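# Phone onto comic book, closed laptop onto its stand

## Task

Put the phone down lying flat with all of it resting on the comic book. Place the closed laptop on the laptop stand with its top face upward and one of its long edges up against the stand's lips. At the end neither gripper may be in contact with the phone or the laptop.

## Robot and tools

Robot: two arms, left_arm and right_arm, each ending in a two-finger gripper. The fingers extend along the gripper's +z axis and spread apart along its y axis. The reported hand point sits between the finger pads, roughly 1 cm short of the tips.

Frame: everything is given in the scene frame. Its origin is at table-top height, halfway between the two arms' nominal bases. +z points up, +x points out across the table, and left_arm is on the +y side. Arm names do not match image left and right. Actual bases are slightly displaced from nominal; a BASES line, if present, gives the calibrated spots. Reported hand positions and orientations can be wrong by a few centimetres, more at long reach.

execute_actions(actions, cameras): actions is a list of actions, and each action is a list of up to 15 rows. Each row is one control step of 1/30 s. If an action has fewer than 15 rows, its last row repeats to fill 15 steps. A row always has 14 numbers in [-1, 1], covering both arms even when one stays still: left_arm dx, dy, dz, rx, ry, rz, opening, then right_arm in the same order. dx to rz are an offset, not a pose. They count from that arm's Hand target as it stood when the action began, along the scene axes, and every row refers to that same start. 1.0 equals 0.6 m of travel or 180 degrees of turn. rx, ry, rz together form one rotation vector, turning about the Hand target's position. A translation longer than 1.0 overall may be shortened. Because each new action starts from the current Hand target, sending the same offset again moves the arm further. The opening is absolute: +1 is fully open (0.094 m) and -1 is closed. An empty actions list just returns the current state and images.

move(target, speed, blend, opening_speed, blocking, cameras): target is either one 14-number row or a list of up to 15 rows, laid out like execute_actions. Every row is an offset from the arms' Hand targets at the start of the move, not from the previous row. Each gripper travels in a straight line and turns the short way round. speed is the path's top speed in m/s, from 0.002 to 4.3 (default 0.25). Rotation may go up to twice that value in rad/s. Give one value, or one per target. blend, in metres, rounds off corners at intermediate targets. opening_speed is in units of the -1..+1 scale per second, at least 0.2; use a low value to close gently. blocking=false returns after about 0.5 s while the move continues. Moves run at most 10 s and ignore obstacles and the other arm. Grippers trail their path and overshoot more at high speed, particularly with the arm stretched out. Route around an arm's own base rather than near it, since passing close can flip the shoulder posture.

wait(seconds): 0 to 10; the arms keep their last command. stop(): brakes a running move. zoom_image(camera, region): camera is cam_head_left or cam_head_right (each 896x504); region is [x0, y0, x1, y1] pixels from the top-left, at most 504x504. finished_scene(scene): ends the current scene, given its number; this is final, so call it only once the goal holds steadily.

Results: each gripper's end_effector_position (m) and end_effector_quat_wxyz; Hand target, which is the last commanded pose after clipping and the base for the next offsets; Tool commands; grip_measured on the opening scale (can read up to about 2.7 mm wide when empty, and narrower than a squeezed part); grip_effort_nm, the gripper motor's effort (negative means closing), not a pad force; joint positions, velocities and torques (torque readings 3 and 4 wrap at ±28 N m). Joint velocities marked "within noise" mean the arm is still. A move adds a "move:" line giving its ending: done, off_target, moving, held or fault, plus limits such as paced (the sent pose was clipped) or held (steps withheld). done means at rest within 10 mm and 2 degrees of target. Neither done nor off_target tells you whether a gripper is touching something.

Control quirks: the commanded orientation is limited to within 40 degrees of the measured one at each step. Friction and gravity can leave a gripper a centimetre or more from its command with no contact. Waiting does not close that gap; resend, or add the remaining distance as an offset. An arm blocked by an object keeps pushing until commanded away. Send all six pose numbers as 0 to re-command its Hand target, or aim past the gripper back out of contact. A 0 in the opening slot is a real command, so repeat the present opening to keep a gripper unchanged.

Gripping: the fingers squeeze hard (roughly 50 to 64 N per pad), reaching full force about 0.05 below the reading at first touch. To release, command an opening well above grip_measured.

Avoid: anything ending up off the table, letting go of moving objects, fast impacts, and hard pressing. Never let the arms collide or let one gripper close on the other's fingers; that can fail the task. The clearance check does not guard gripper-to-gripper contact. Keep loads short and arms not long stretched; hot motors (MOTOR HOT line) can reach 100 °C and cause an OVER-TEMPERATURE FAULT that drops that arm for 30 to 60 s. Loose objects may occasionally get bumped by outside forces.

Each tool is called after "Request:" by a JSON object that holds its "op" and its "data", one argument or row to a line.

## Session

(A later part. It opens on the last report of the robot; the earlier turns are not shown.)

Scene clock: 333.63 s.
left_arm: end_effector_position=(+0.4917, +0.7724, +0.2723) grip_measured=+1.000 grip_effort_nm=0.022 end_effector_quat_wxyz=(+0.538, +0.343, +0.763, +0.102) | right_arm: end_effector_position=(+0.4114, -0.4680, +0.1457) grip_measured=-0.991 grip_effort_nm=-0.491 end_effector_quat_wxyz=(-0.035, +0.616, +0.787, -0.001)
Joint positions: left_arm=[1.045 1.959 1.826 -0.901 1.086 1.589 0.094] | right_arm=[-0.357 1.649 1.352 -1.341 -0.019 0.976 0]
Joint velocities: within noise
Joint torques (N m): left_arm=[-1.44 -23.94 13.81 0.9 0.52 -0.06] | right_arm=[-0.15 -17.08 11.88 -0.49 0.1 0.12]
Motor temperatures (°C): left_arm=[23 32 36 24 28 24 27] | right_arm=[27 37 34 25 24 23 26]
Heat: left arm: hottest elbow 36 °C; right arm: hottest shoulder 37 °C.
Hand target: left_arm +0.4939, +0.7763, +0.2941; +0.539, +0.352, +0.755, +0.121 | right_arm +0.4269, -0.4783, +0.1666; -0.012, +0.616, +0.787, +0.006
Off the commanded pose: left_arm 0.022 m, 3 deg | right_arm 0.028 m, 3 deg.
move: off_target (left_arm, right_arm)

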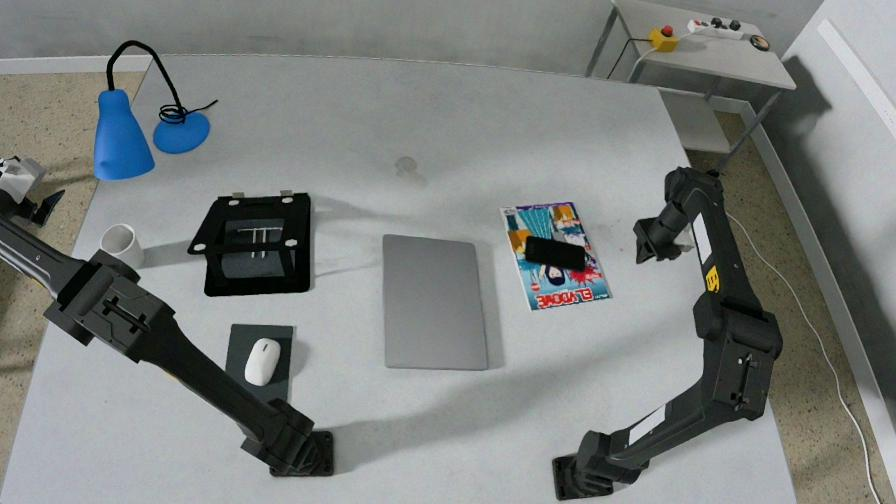

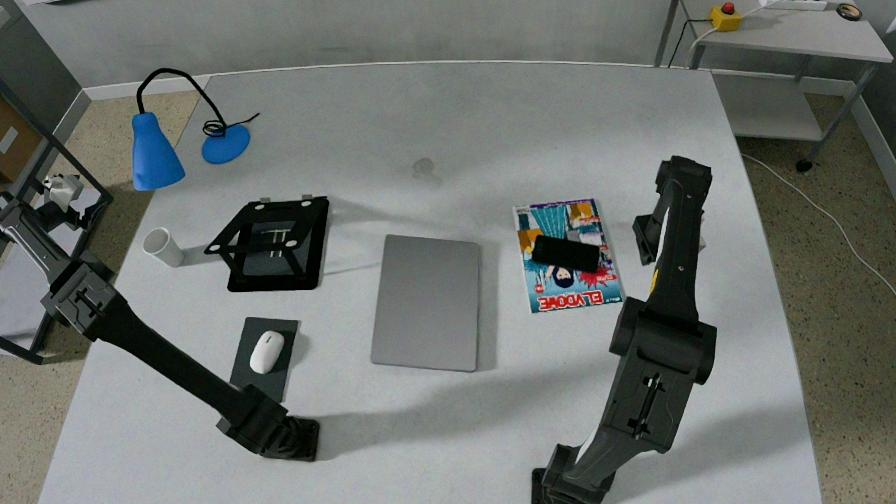

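Request:
{"op": "zoom_image", "data": {
  "camera": "cam_head_left",
  "region": [375, 350, 425, 378]
}}

Request:
{"op": "zoom_image", "data": {
  "camera": "cam_head_left",
  "region": [460, 350, 510, 378]
}}

Request:
{"op": "zoom_image", "data": {
  "camera": "cam_head_right",
  "region": [455, 350, 505, 378]
}}

Request:
{"op": "zoom_image", "data": {
  "camera": "cam_head_right",
  "region": [360, 345, 410, 373]
}}

Request:
{"op": "zoom_image", "data": {
  "camera": "cam_head_right",
  "region": [460, 225, 510, 253]
}}

Request:
{"op": "zoom_image", "data": {
  "camera": "cam_head_left",
  "region": [375, 225, 425, 253]
}}

Scaled by 10.080.

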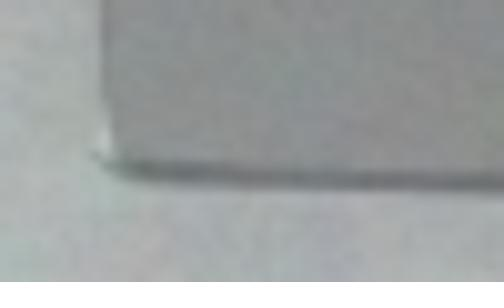

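Scaled by 10.080.

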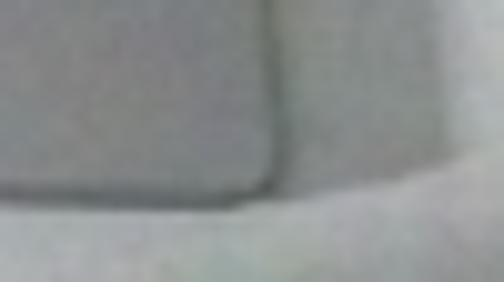

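Scaled by 10.080.

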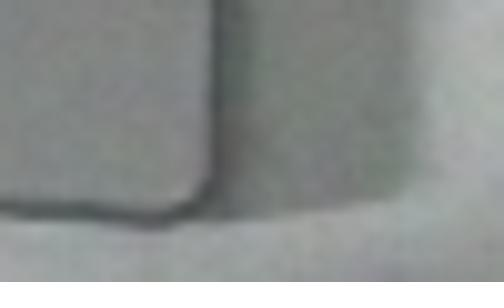

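Scaled by 10.080.

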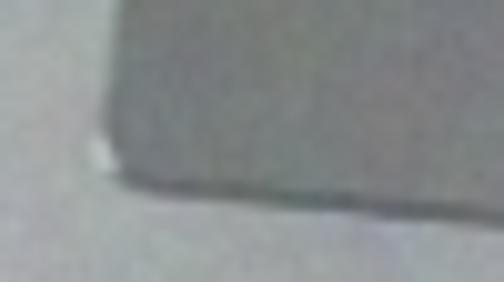

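Scaled by 10.080.

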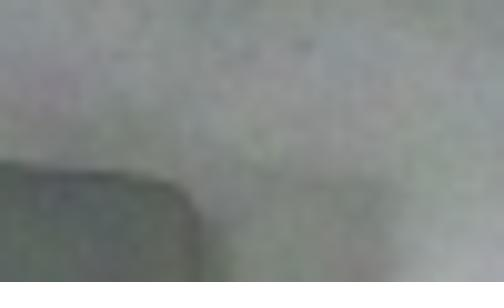

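Scaled by 10.080.

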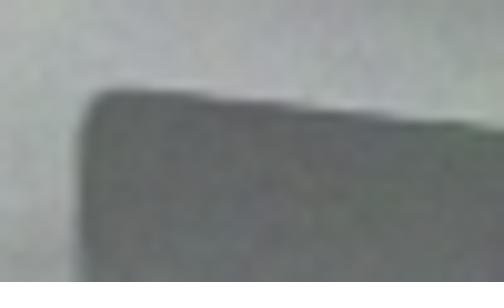

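Request:
{"op": "move", "data": {
  "target": [
    [-0.35,-0.12,0.05,0,0,0,-1, 0,0,0,0,0,0,-1],
    [-0.40,-0.88,-0.15,0.203,0.321,-0.196,-1, 0.088,0.4,0.0,0,0,-0.03,-1]
  ],
  "blend": [0.05,0]
}}

Request:
{"op": "zoom_image", "data": {
  "camera": "cam_head_left",
  "region": [300, 180, 600, 400]
}}

Request:
{"op": "zoom_image", "data": {
  "camera": "cam_head_right",
  "region": [300, 180, 600, 400]
}}

Scene clock: 382.87 s.
left_arm: end_effector_position=(+0.2568, +0.2513, +0.2077) grip_measured=-0.981 grip_effort_nm=-0.989 end_effector_quat_wxyz=(+0.009, +0.705, +0.709, +0.007) | right_arm: end_effector_position=(+0.4607, -0.2445, +0.1571) grip_measured=-0.991 grip_effort_nm=-0.486 end_effector_quat_wxyz=(-0.020, +0.653, +0.757, -0.001)
Joint positions: left_arm=[0.014 0.899 0.857 -1.507 0.004 1.609 0.001] | right_arm=[0.118 1.682 1.427 -1.345 -0.028 1.546 0]
Joint velocities: within noise
Joint torques (N m): left_arm=[-2.2 -4.42 10.21 -0.06 -0.04 -0.04] | right_arm=[0.97 -15.91 12.3 -0.34 0.1 0.25]
Motor temperatures (°C): left_arm=[23 32 37 24 28 24 27] | right_arm=[27 35 38 25 24 23 26]
Heat: left arm: hottest elbow 37 °C; right arm: hottest elbow 38 °C.
Hand target: left_arm +0.2539, +0.2482, +0.2042; +0.000, +0.707, +0.707, -0.001 | right_arm +0.4797, -0.2383, +0.1665; -0.012, +0.653, +0.757, +0.007
Off the commanded pose: left_arm 0.005 m, 1 deg | right_arm 0.022 m, 1 deg.
move: off_target (right_arm)

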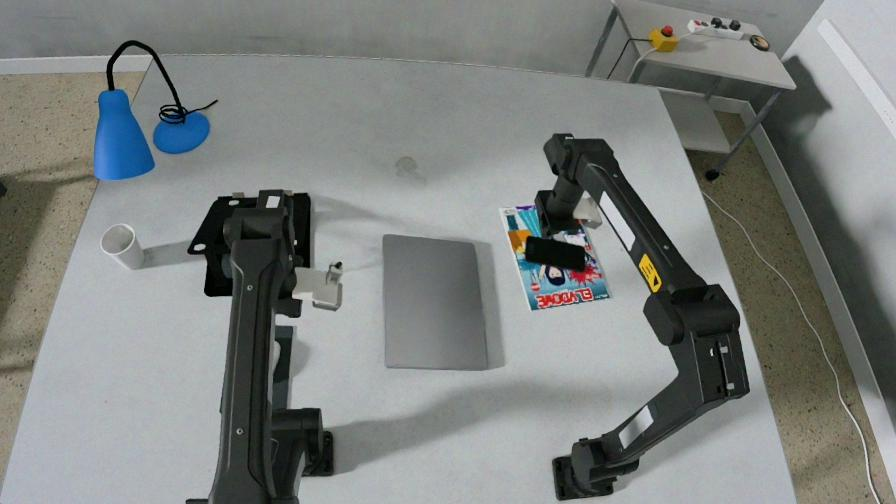

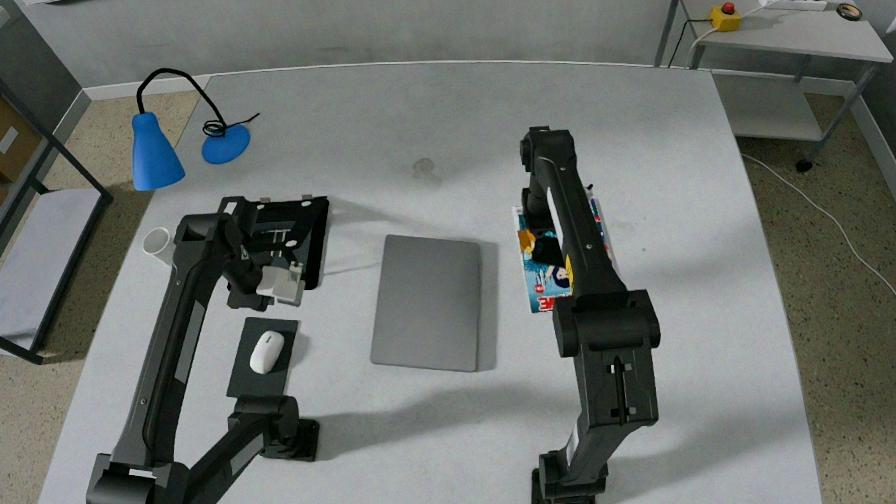

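Scaled by 1.680.

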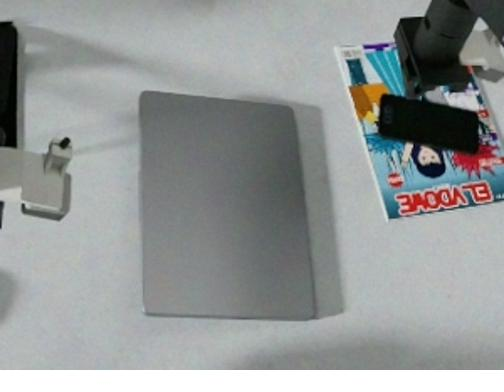

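Scaled by 1.680.

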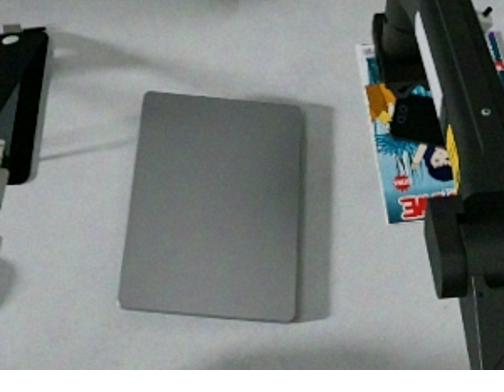

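Request:
{"op": "move", "data": {
  "target": [
    [0,0,0,0,0,0,-1, 0.017,0.139,0,0,0,0,-1],
    [-0.025,-0.097,-0.24,0,0,0,-1, 0.017,0.139,-0.1775,0,0,0,-1]
  ],
  "blend": [0.03,0],
  "speed": 0.2
}}

Request:
{"op": "zoom_image", "data": {
  "camera": "cam_head_left",
  "region": [300, 180, 600, 400]
}}

Request:
{"op": "zoom_image", "data": {
  "camera": "cam_head_right",
  "region": [300, 180, 600, 400]
}}

Scene clock: 396.87 s.
left_arm: end_effector_position=(+0.2405, +0.1927, +0.0651) grip_measured=-0.981 grip_effort_nm=-0.994 end_effector_quat_wxyz=(+0.003, +0.705, +0.709, +0.000) | right_arm: end_effector_position=(+0.4916, -0.1558, +0.0732) grip_measured=-0.991 grip_effort_nm=-0.491 end_effector_quat_wxyz=(-0.008, +0.651, +0.759, +0.014)
Joint positions: left_arm=[-0.258 1.002 0.525 -1.089 0.004 1.337 0.001] | right_arm=[0.273 1.848 1.424 -1.132 -0.029 1.697 0]
Joint velocities: within noise
Joint torques (N m): left_arm=[-2.37 -4.31 8.53 0.87 0.01 -0.04] | right_arm=[0.56 -18.43 7.02 0.43 0.13 0.21]
Motor temperatures (°C): left_arm=[23 31 36 24 27 24 27] | right_arm=[27 35 40 25 24 23 26]
Heat: left arm: hottest elbow 36 °C; right arm: hottest elbow 40 °C.
Hand target: left_arm +0.2390, +0.1900, +0.0602; +0.000, +0.708, +0.707, -0.001 | right_arm +0.4900, -0.1550, +0.0600; -0.012, +0.653, +0.757, +0.007
Off the commanded pose: left_arm 0.006 m, 0 deg | right_arm 0.013 m, 1 deg.
move: off_target (right_arm)

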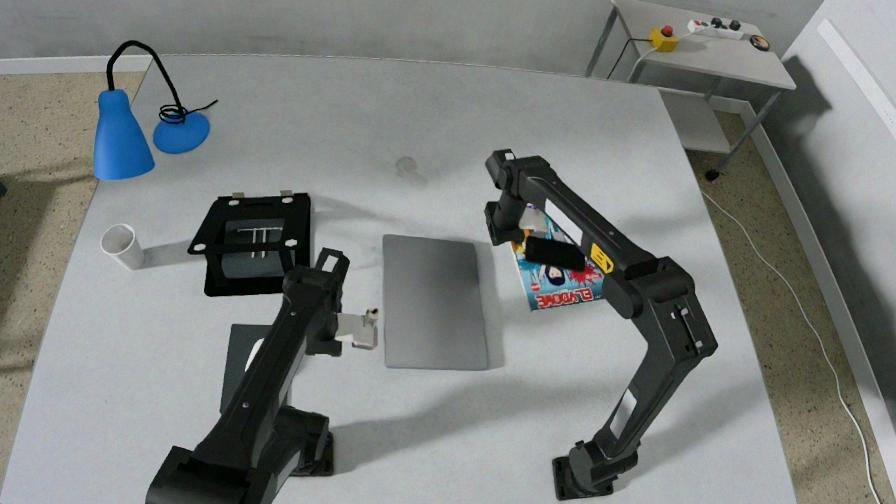

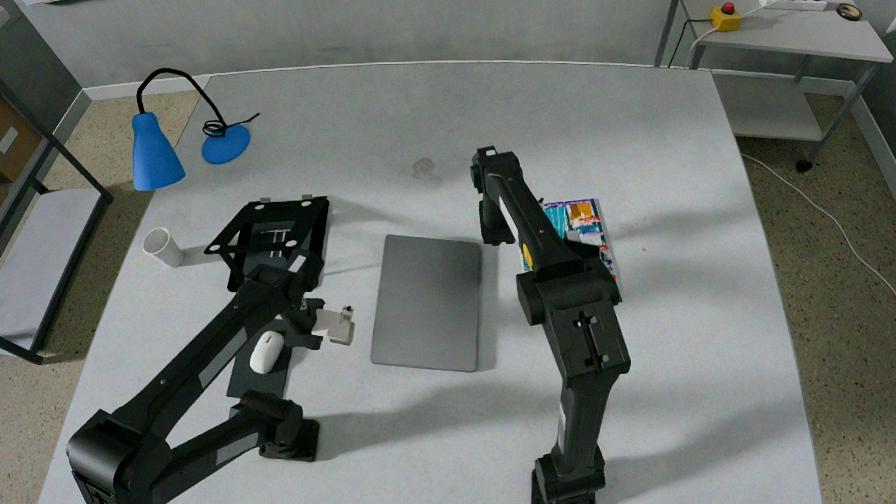

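Scaled by 1.680.

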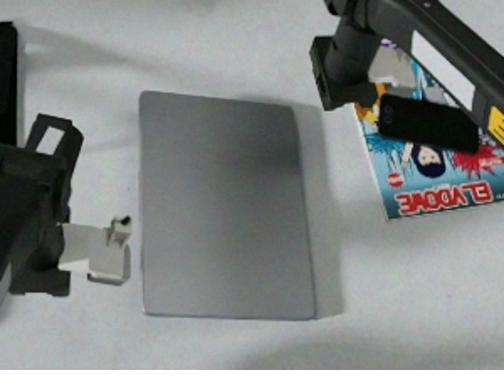

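Scaled by 1.680.

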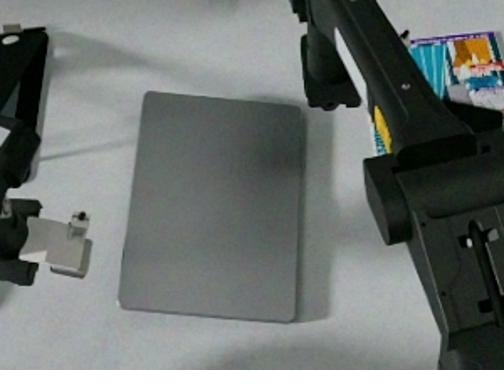

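Request:
{"op": "move", "data": {
  "target": [-0.0,0.0,-0.065,0,0,0,-1, -0.01,0.0,-0.075,0,0,0,-1],
  "speed": 0.12
}}

Request:
{"op": "zoom_image", "data": {
  "camera": "cam_head_left",
  "region": [300, 180, 600, 400]
}}

Request:
{"op": "zoom_image", "data": {
  "camera": "cam_head_right",
  "region": [300, 180, 600, 400]
}}

Scene clock: 403.93 s.
left_arm: end_effector_position=(+0.2417, +0.1924, +0.0261) grip_measured=-0.981 grip_effort_nm=-0.994 end_effector_quat_wxyz=(+0.004, +0.705, +0.709, +0.000) | right_arm: end_effector_position=(+0.4880, -0.1568, +0.0298) grip_measured=-0.991 grip_effort_nm=-0.491 end_effector_quat_wxyz=(-0.007, +0.652, +0.758, +0.016)
Joint positions: left_arm=[-0.258 1.091 0.458 -0.931 0.004 1.336 0.001] | right_arm=[0.273 1.889 1.358 -1.021 -0.029 1.7 0]
Joint velocities: within noise
Joint torques (N m): left_arm=[-2.08 -4.31 7.75 0.64 -0.04 -0.07] | right_arm=[0.85 -19.02 6.32 0.42 0.14 0.23]
Motor temperatures (°C): left_arm=[23 30 36 24 27 24 28] | right_arm=[27 36 40 25 24 23 26]
Heat: left arm: hottest elbow 36 °C; right arm: hottest elbow 40 °C.
Hand target: left_arm +0.2390, +0.1901, +0.0212; +0.000, +0.707, +0.707, -0.001 | right_arm +0.4840, -0.1550, +0.0150; -0.012, +0.653, +0.757, +0.007
Off the commanded pose: left_arm 0.006 m, 1 deg | right_arm 0.015 m, 1 deg.
move: off_target (right_arm)

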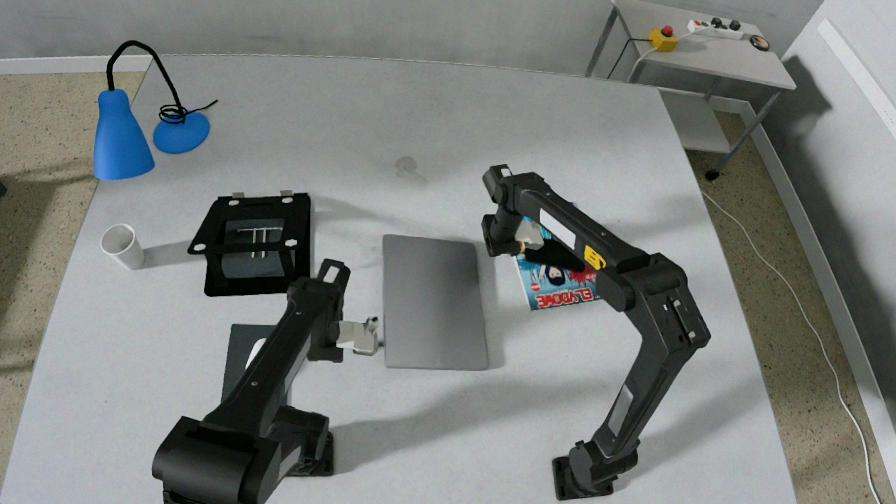

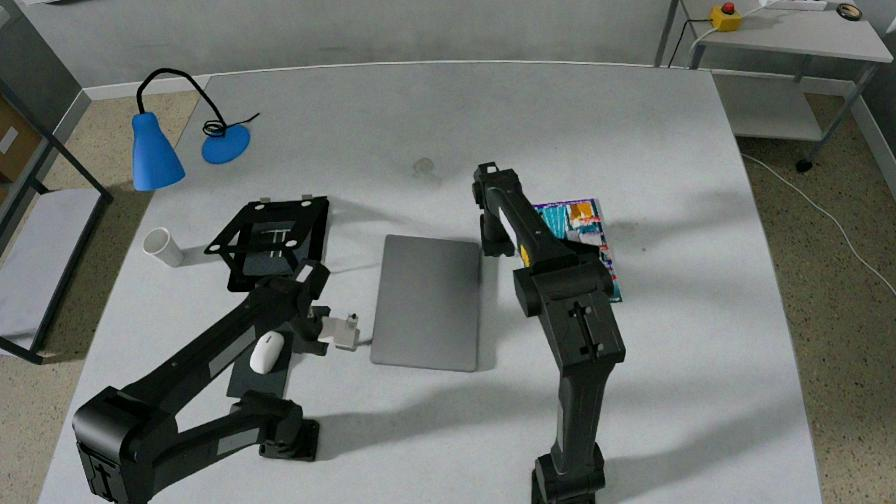

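Scaled by 1.680.

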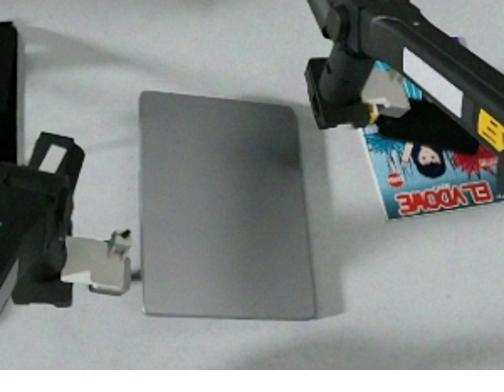

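Scaled by 1.680.

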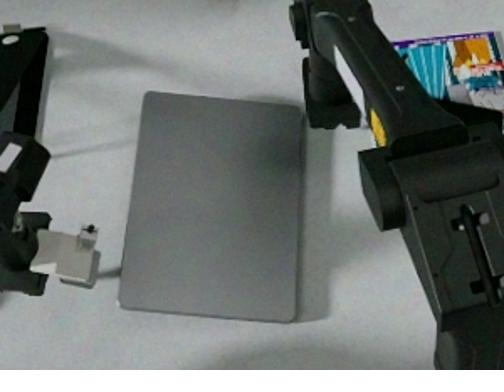

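Request:
{"op": "move", "data": {
  "target": [
    [0,-0.083,0,0,0,0,-1, -0.005,0.075,0.0,0,0,0,-1],
    [-0.048,-0.143,0,0,0,0.083,-1, 0.043,0.135,0.0,0,0,0.083,-1]
  ],
  "speed": 0.06,
  "blend": [0.01,0]
}}

Request:
{"op": "zoom_image", "data": {
  "camera": "cam_head_left",
  "region": [300, 180, 600, 400]
}}

Request:
{"op": "zoom_image", "data": {
  "camera": "cam_head_right",
  "region": [300, 180, 600, 400]
}}

Scene clock: 413.37 s.
left_arm: end_effector_position=(+0.2030, +0.1134, +0.0156) grip_measured=-0.981 grip_effort_nm=-0.989 end_effector_quat_wxyz=(-0.015, +0.607, +0.795, -0.002) | right_arm: end_effector_position=(+0.4985, -0.0961, +0.0195) grip_measured=-0.991 grip_effort_nm=-0.486 end_effector_quat_wxyz=(-0.012, +0.563, +0.827, -0.001)
Joint positions: left_arm=[-0.668 1.145 0.458 -0.914 0.004 0.666 0.001] | right_arm=[0.374 1.988 1.487 -1.083 -0.019 1.575 0]
Joint velocities: within noise
Joint torques (N m): left_arm=[-2.61 -5.77 9.55 0.64 -0.06 -0.12] | right_arm=[2.2 -18.73 11.1 -0.1 -0.19 0.1]
Motor temperatures (°C): left_arm=[23 30 35 24 27 24 28] | right_arm=[27 36 39 25 24 23 26]
Heat: left arm: hottest elbow 35 °C; right arm: hottest elbow 39 °C.
Hand target: left_arm +0.2101, +0.1043, +0.0212; +0.000, +0.610, +0.793, -0.001 | right_arm +0.5098, -0.0740, +0.0150; -0.013, +0.549, +0.836, +0.005
Off the commanded pose: left_arm 0.013 m, 2 deg | right_arm 0.025 m, 2 deg.
move: off_target (left_arm, right_arm)

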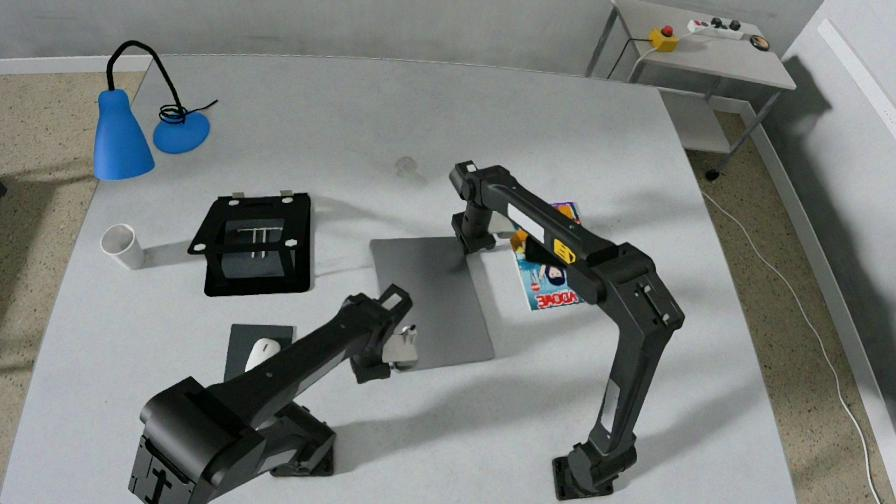

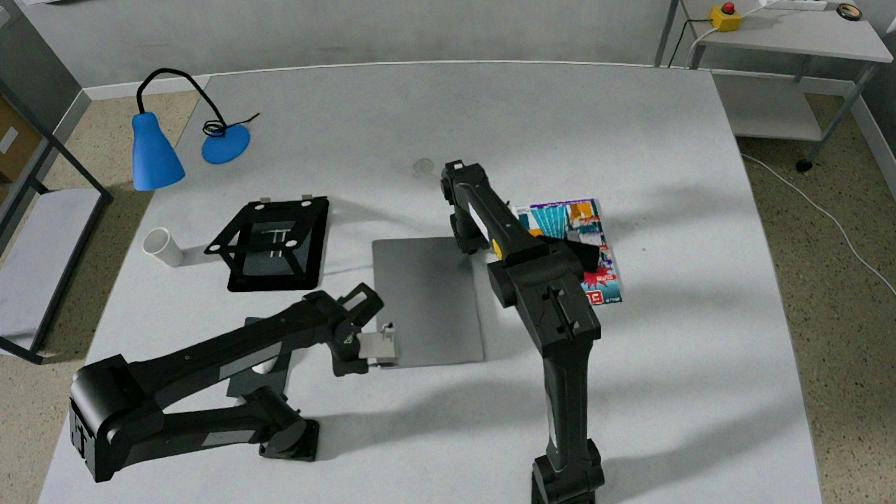

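Scaled by 1.680.

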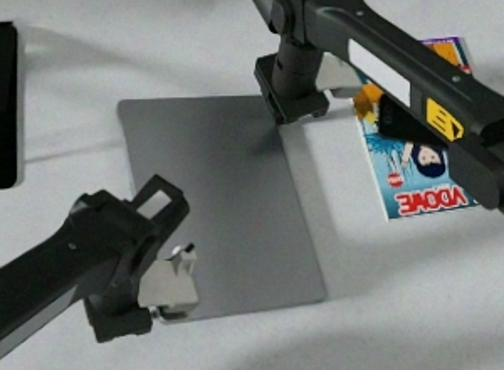

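Scaled by 1.680.

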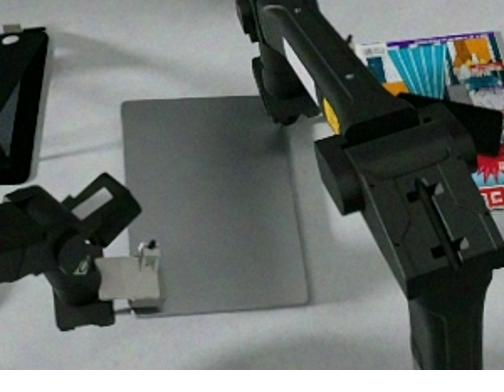

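Request:
{"op": "move", "data": {
  "target": [
    [-0.029,-0.070,0.003,0,0,0.083,-1, 0.030,0.069,0.003,0,0,0.083,-1],
    [-0.0385,-0.119,0.003,0,0,0.139,-1, 0.039,0.118,0.003,0,0,0.139,-1],
    [-0.04,-0.17,0.003,0,0,0.194,-1, 0.04,0.17,0.003,0,0,0.194,-1]
  ],
  "speed": 0.06,
  "blend": [0.01,0.01,0]
}}

Request:
{"op": "zoom_image", "data": {
  "camera": "cam_head_left",
  "region": [300, 180, 600, 400]
}}

Request:
{"op": "zoom_image", "data": {
  "camera": "cam_head_right",
  "region": [300, 180, 600, 400]
}}

Scene clock: 426.10 s.
left_arm: end_effector_position=(+0.1723, +0.0297, +0.0114) grip_measured=-0.981 grip_effort_nm=-0.989 end_effector_quat_wxyz=(-0.023, +0.341, +0.940, +0.015) | right_arm: end_effector_position=(+0.5300, +0.0038, +0.0221) grip_measured=-0.991 grip_effort_nm=-0.481 end_effector_quat_wxyz=(-0.013, +0.290, +0.957, -0.003)
Joint positions: left_arm=[-1.009 1.302 0.564 -0.889 0.004 -0.284 0.001] | right_arm=[0.503 2.164 1.793 -1.221 -0.014 1.096 0]
Joint velocities: within noise
Joint torques (N m): left_arm=[-3.08 -6.89 12.85 0.94 -0.11 -0.11] | right_arm=[2.32 -22.12 11.56 -0.36 -0.17 0.11]
Motor temperatures (°C): left_arm=[23 29 35 24 27 24 28] | right_arm=[27 37 40 25 24 23 26]
Heat: left arm: hottest elbow 35 °C; right arm: hottest elbow 40 °C.
Hand target: left_arm +0.1862, +0.0022, +0.0231; +0.000, +0.344, +0.939, -0.001 | right_arm +0.5338, +0.0280, +0.0169; -0.014, +0.273, +0.962, +0.001
Off the commanded pose: left_arm 0.033 m, 3 deg | right_arm 0.025 m, 2 deg.
move: off_target (left_arm, right_arm)

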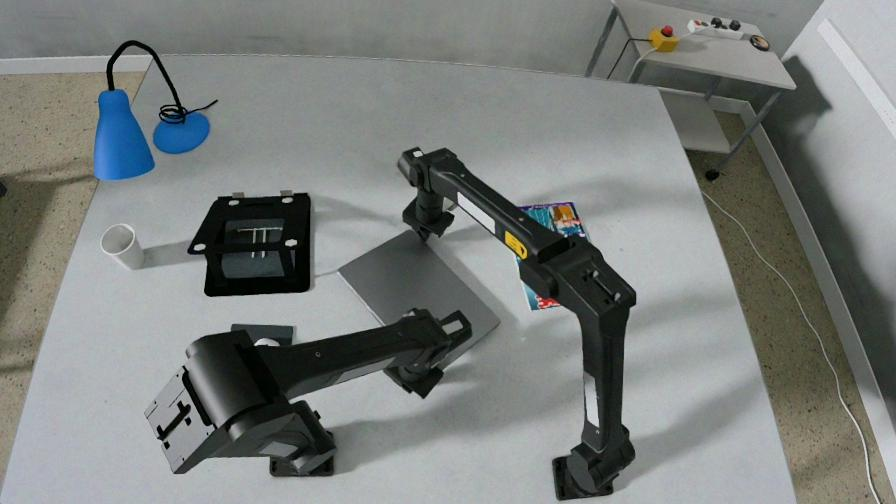

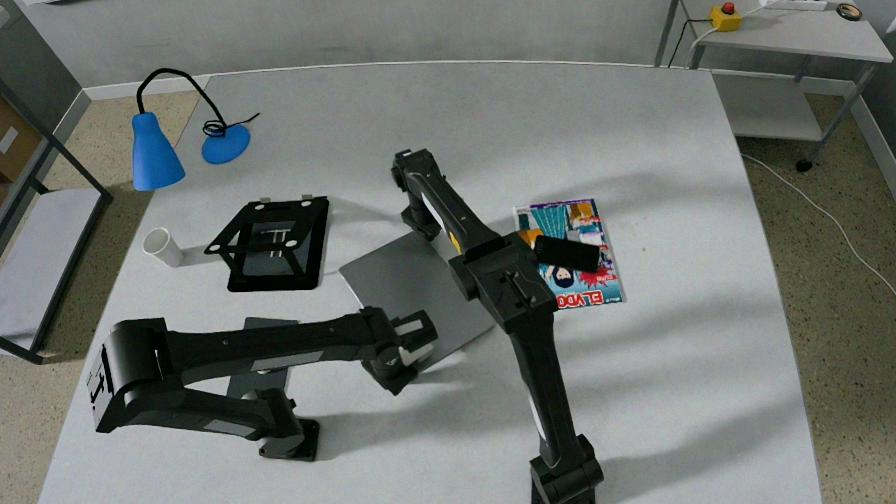

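Scaled by 1.680.

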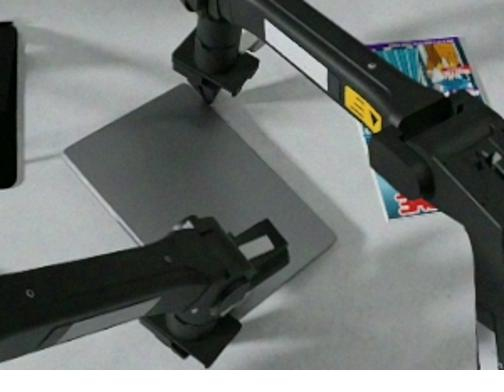

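Scaled by 1.680.

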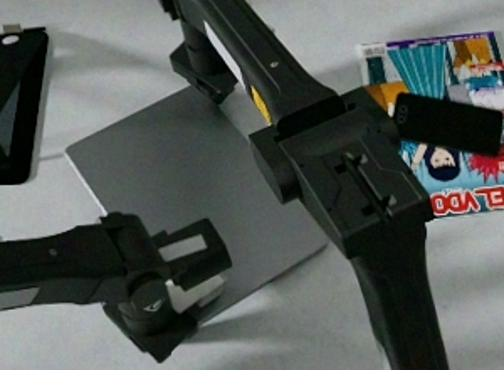

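Request:
{"op": "move", "data": {
  "target": [
    [-0.03,-0.05,0.05,0,0,0,-1, 0,0,0,0,0,0,-1],
    [0.0,0.0,0.35,0,0,0,-1, 0,0,0,0,0,0,-1],
    [0.03,0.6,0.4,0,0,-0.1,-1, 0,0,0,0,0,0,-1]
  ],
  "speed": 0.25,
  "blend": [0.02,0.05,0],
  "cameras": ["cam_head_left"]
}}

Scene clock: 436.90 s.
left_arm: end_effector_position=(+0.1941, +0.3523, +0.2377) grip_measured=-0.981 grip_effort_nm=-0.989 end_effector_quat_wxyz=(-0.011, +0.489, +0.872, -0.018) | right_arm: end_effector_position=(+0.5299, +0.0040, +0.0221) grip_measured=-0.991 grip_effort_nm=-0.481 end_effector_quat_wxyz=(-0.013, +0.289, +0.957, -0.003)
Joint positions: left_arm=[0.561 0.859 0.916 -1.67 -0.003 1.611 0.001] | right_arm=[0.503 2.164 1.793 -1.221 -0.014 1.095 0]
Joint velocities: within noise
Joint torques (N m): left_arm=[0.44 -3.66 16.79 -0.17 0.17 0.04] | right_arm=[2.37 -22.07 11.63 -0.29 -0.17 0.09]
Motor temperatures (°C): left_arm=[23 29 36 24 27 24 28] | right_arm=[27 37 42 25 24 23 26]
Heat: left arm: hottest elbow 36 °C; right arm: hottest elbow 42 °C.
Hand target: left_arm +0.2041, +0.3622, +0.2631; +0.000, +0.486, +0.874, -0.001 | right_arm +0.5337, +0.0281, +0.0169; -0.014, +0.273, +0.962, +0.001
Off the commanded pose: left_arm 0.029 m, 2 deg | right_arm 0.025 m, 2 deg.
joint sent to its limit (left arm) — joint 4 (wrist pitch), lower limit. The joint targets still meet the commanded pose.
move: off_target (left_arm, right_arm)
Images, in order (width x height): cam_head_left 896x504.

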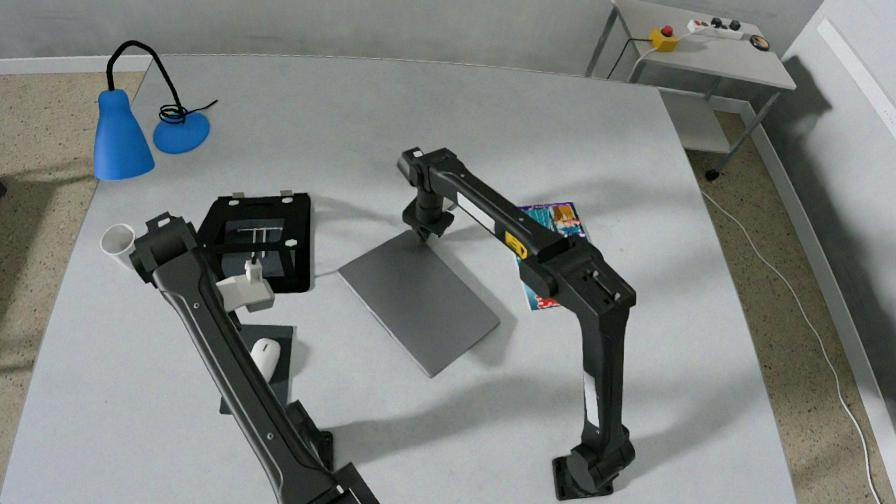

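Request:
{"op": "move", "data": {
  "target": [
    [0,0,0,0,0,0,-1, -0.06,0.09,0.003,0,0,0.083,-1],
    [0,0,0,0,0,0,-1, -0.13,0.19,0.003,0,0,0.167,-1]
  ],
  "speed": 0.06,
  "blend": [0.01,0]
}}

Request:
{"op": "zoom_image", "data": {
  "camera": "cam_head_left",
  "region": [300, 180, 600, 400]
}}

Scene clock: 446.37 s.
left_arm: end_effector_position=(+0.1941, +0.3523, +0.2377) grip_measured=-0.981 grip_effort_nm=-0.989 end_effector_quat_wxyz=(-0.011, +0.489, +0.872, -0.019) | right_arm: end_effector_position=(+0.4650, +0.1210, +0.0422) grip_measured=-0.991 grip_effort_nm=-0.481 end_effector_quat_wxyz=(+0.001, +0.033, +0.999, +0.005)
Joint positions: left_arm=[0.562 0.859 0.916 -1.67 -0.003 1.612 0.001] | right_arm=[0.711 2.164 1.849 -1.248 -0.006 0.782 0]
Joint velocities: within noise
Joint torques (N m): left_arm=[0.32 -3.37 16.62 -0.18 0.13 0.13] | right_arm=[2.55 -21.01 10.51 -0.21 -0.24 0.09]
Motor temperatures (°C): left_arm=[23 28 38 24 27 24 28] | right_arm=[27 37 43 25 24 23 26]
Heat: left arm: hottest elbow 38 °C; right arm: hottest elbow 43 °C.
Hand target: left_arm +0.2041, +0.3622, +0.2631; +0.000, +0.486, +0.874, -0.001 | right_arm +0.4558, +0.1421, +0.0188; -0.014, +0.014, +1.000, -0.002
Off the commanded pose: left_arm 0.029 m, 2 deg | right_arm 0.033 m, 3 deg.
joint sent to its limit (left arm) — joint 4 (wrist pitch), lower limit. The joint targets still meet the commanded pose.
move: off_target (left_arm, right_arm)

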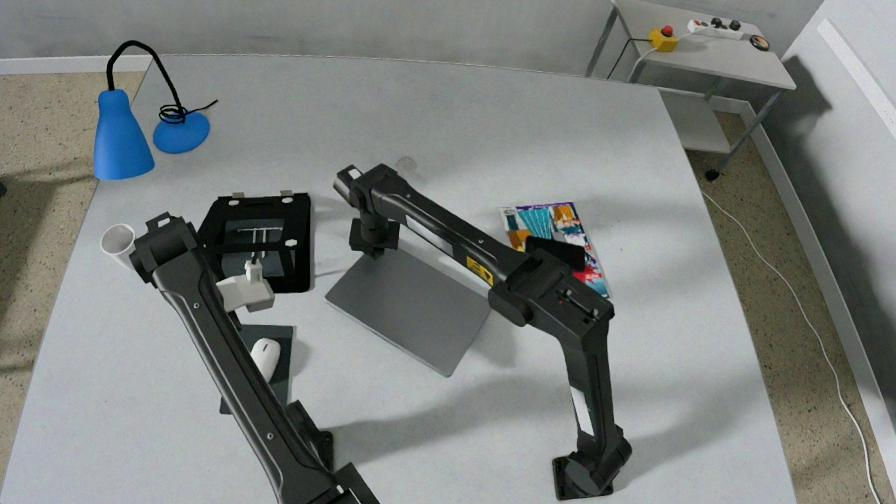

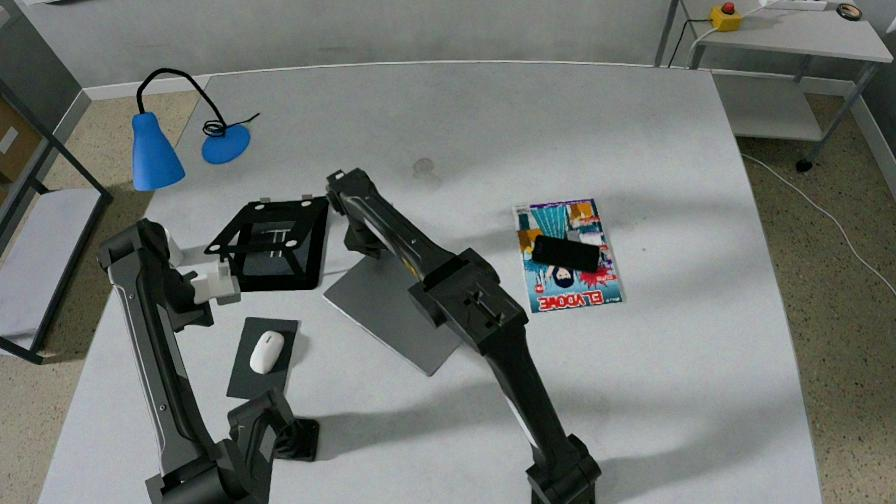

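Scaled by 1.680.

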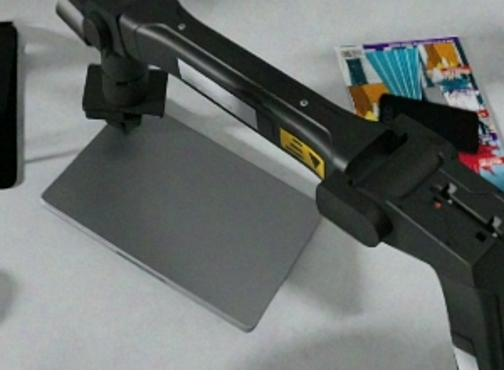

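Request:
{"op": "move", "data": {
  "target": [
    [0,0,0,0,0,0,-1, 0.0,0,0.06,0,0,0,-1],
    [0,0,0,0,0,0,-1, 0.12,0.0,0.06,0,0,0,-1],
    [0,0,0,0,0,0,-1, 0.12,0.0,-0.015,0,0,0,-1]
  ],
  "speed": 0.12
}}

Request:
{"op": "zoom_image", "data": {
  "camera": "cam_head_left",
  "region": [300, 180, 600, 400]
}}

Scene clock: 451.03 s.
left_arm: end_effector_position=(+0.1941, +0.3523, +0.2377) grip_measured=-0.981 grip_effort_nm=-0.994 end_effector_quat_wxyz=(-0.011, +0.489, +0.872, -0.019) | right_arm: end_effector_position=(+0.5174, +0.1361, +0.0193) grip_measured=-0.991 grip_effort_nm=-0.471 end_effector_quat_wxyz=(-0.019, +0.016, +1.000, -0.007)
Joint positions: left_arm=[0.562 0.859 0.916 -1.67 -0.003 1.612 0.001] | right_arm=[0.676 2.37 2.157 -1.395 -0.014 0.714 0]
Joint velocities: within noise
Joint torques (N m): left_arm=[-0.32 -4.07 16.58 -0.23 0.11 0.07] | right_arm=[0.15 -25.64 10.97 0.32 0.07 0.1]
Motor temperatures (°C): left_arm=[23 28 39 24 27 24 28] | right_arm=[27 37 43 25 24 23 26]
Heat: left arm: hottest elbow 39 °C; right arm: hottest elbow 43 °C.
Hand target: left_arm +0.2041, +0.3622, +0.2631; +0.000, +0.486, +0.874, -0.001 | right_arm +0.5278, +0.1421, +0.0098; -0.014, +0.014, +1.000, -0.002
Off the commanded pose: left_arm 0.029 m, 2 deg | right_arm 0.015 m, 1 deg.
joint sent to its limit (left arm) — joint 4 (wrist pitch), lower limit. The joint targets still meet the commanded pose.
move: off_target (left_arm, right_arm)

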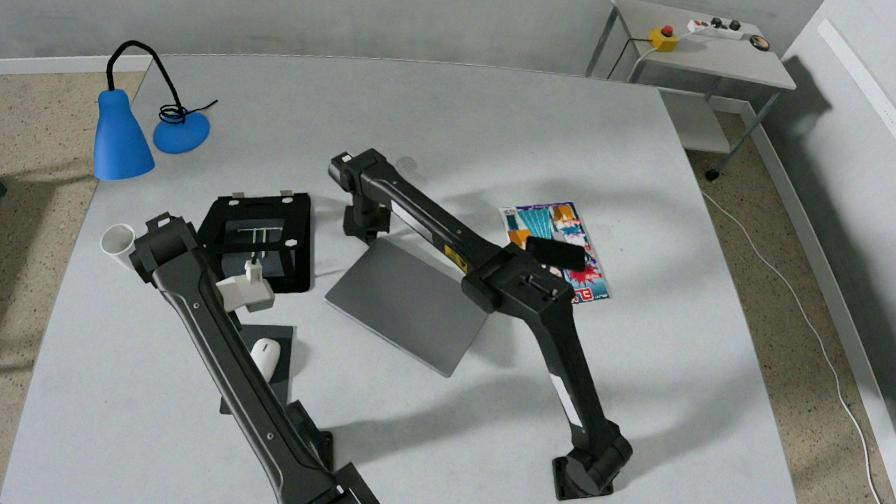

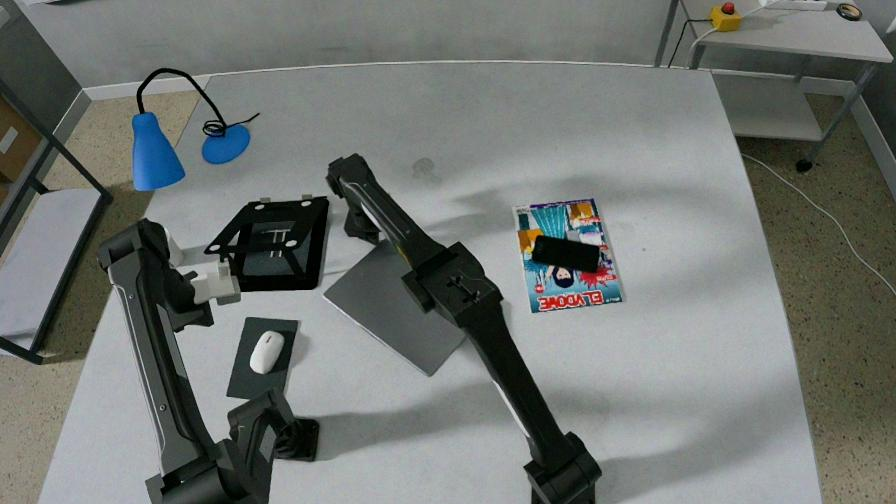

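Scaled by 1.680.

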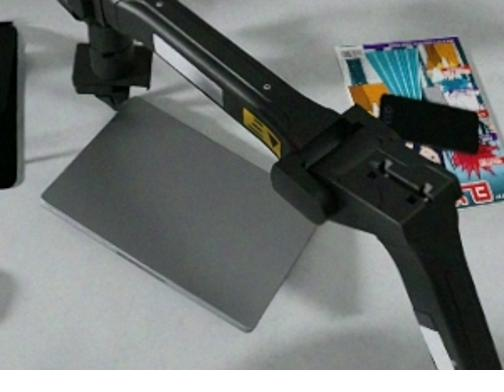

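Request:
{"op": "move", "data": {
  "target": [
    [0,0,0,0,0,0,-1, 0.02,0,0.0,0,0,0,-1],
    [0,0,0,0,0,0,-1, 0.02,-0.075,0.0,0,0,0,-1],
    [0,0,0,0,0,0,-1, -0.09,-0.055,-0.005,0,0,0,-1]
  ],
  "speed": 0.07
}}

Request:
{"op": "zoom_image", "data": {
  "camera": "cam_head_left",
  "region": [300, 180, 600, 400]
}}

Scene clock: 457.50 s.
left_arm: end_effector_position=(+0.1941, +0.3523, +0.2377) grip_measured=-0.981 grip_effort_nm=-0.984 end_effector_quat_wxyz=(-0.011, +0.489, +0.872, -0.019) | right_arm: end_effector_position=(+0.4919, +0.1123, +0.0181) grip_measured=-0.991 grip_effort_nm=-0.476 end_effector_quat_wxyz=(+0.005, +0.016, +1.000, +0.010)
Joint positions: left_arm=[0.562 0.859 0.916 -1.67 -0.003 1.612 0.001] | right_arm=[0.674 2.22 1.881 -1.211 -0.009 0.712 0]
Joint velocities: within noise
Joint torques (N m): left_arm=[-0.62 -3.6 16.53 -0.23 0.17 0.05] | right_arm=[1.2 -26.46 5.29 -0.28 -0.08 0.26]
Motor temperatures (°C): left_arm=[23 28 39 24 27 24 28] | right_arm=[27 38 43 25 24 23 26]
Heat: left arm: hottest elbow 39 °C; right arm: hottest elbow 43 °C.
Hand target: left_arm +0.2041, +0.3622, +0.2631; +0.000, +0.486, +0.874, -0.001 | right_arm +0.4738, +0.1090, +0.0067; -0.014, +0.014, +1.000, -0.002
Off the commanded pose: left_arm 0.029 m, 2 deg | right_arm 0.022 m, 3 deg.
joint sent to its limit (left arm) — joint 4 (wrist pitch), lower limit. The joint targets still meet the commanded pose.
move: off_target (left_arm, right_arm)

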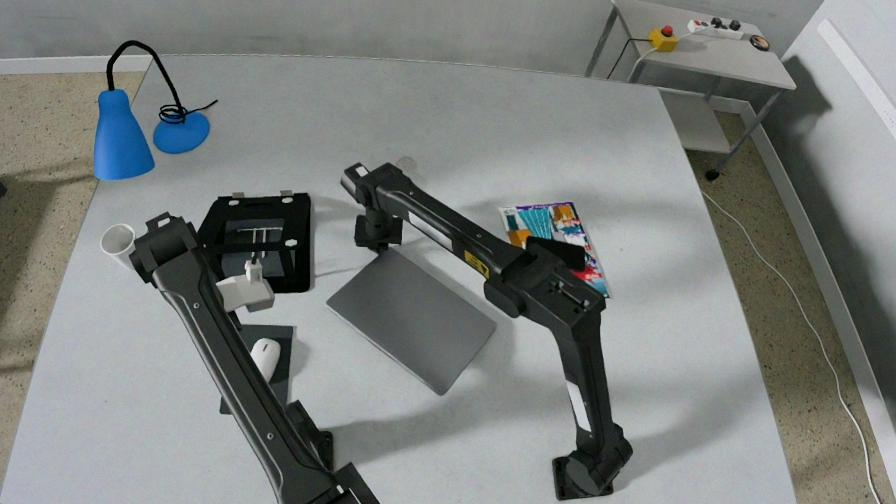

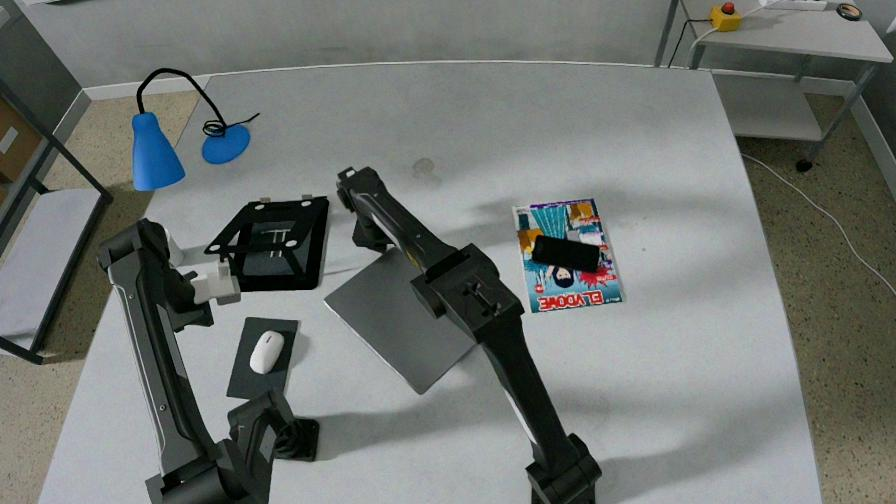

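Scaled by 1.680.

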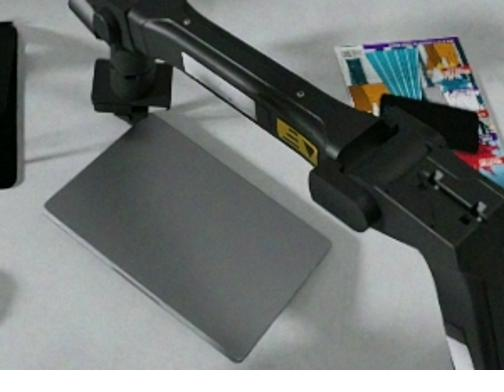

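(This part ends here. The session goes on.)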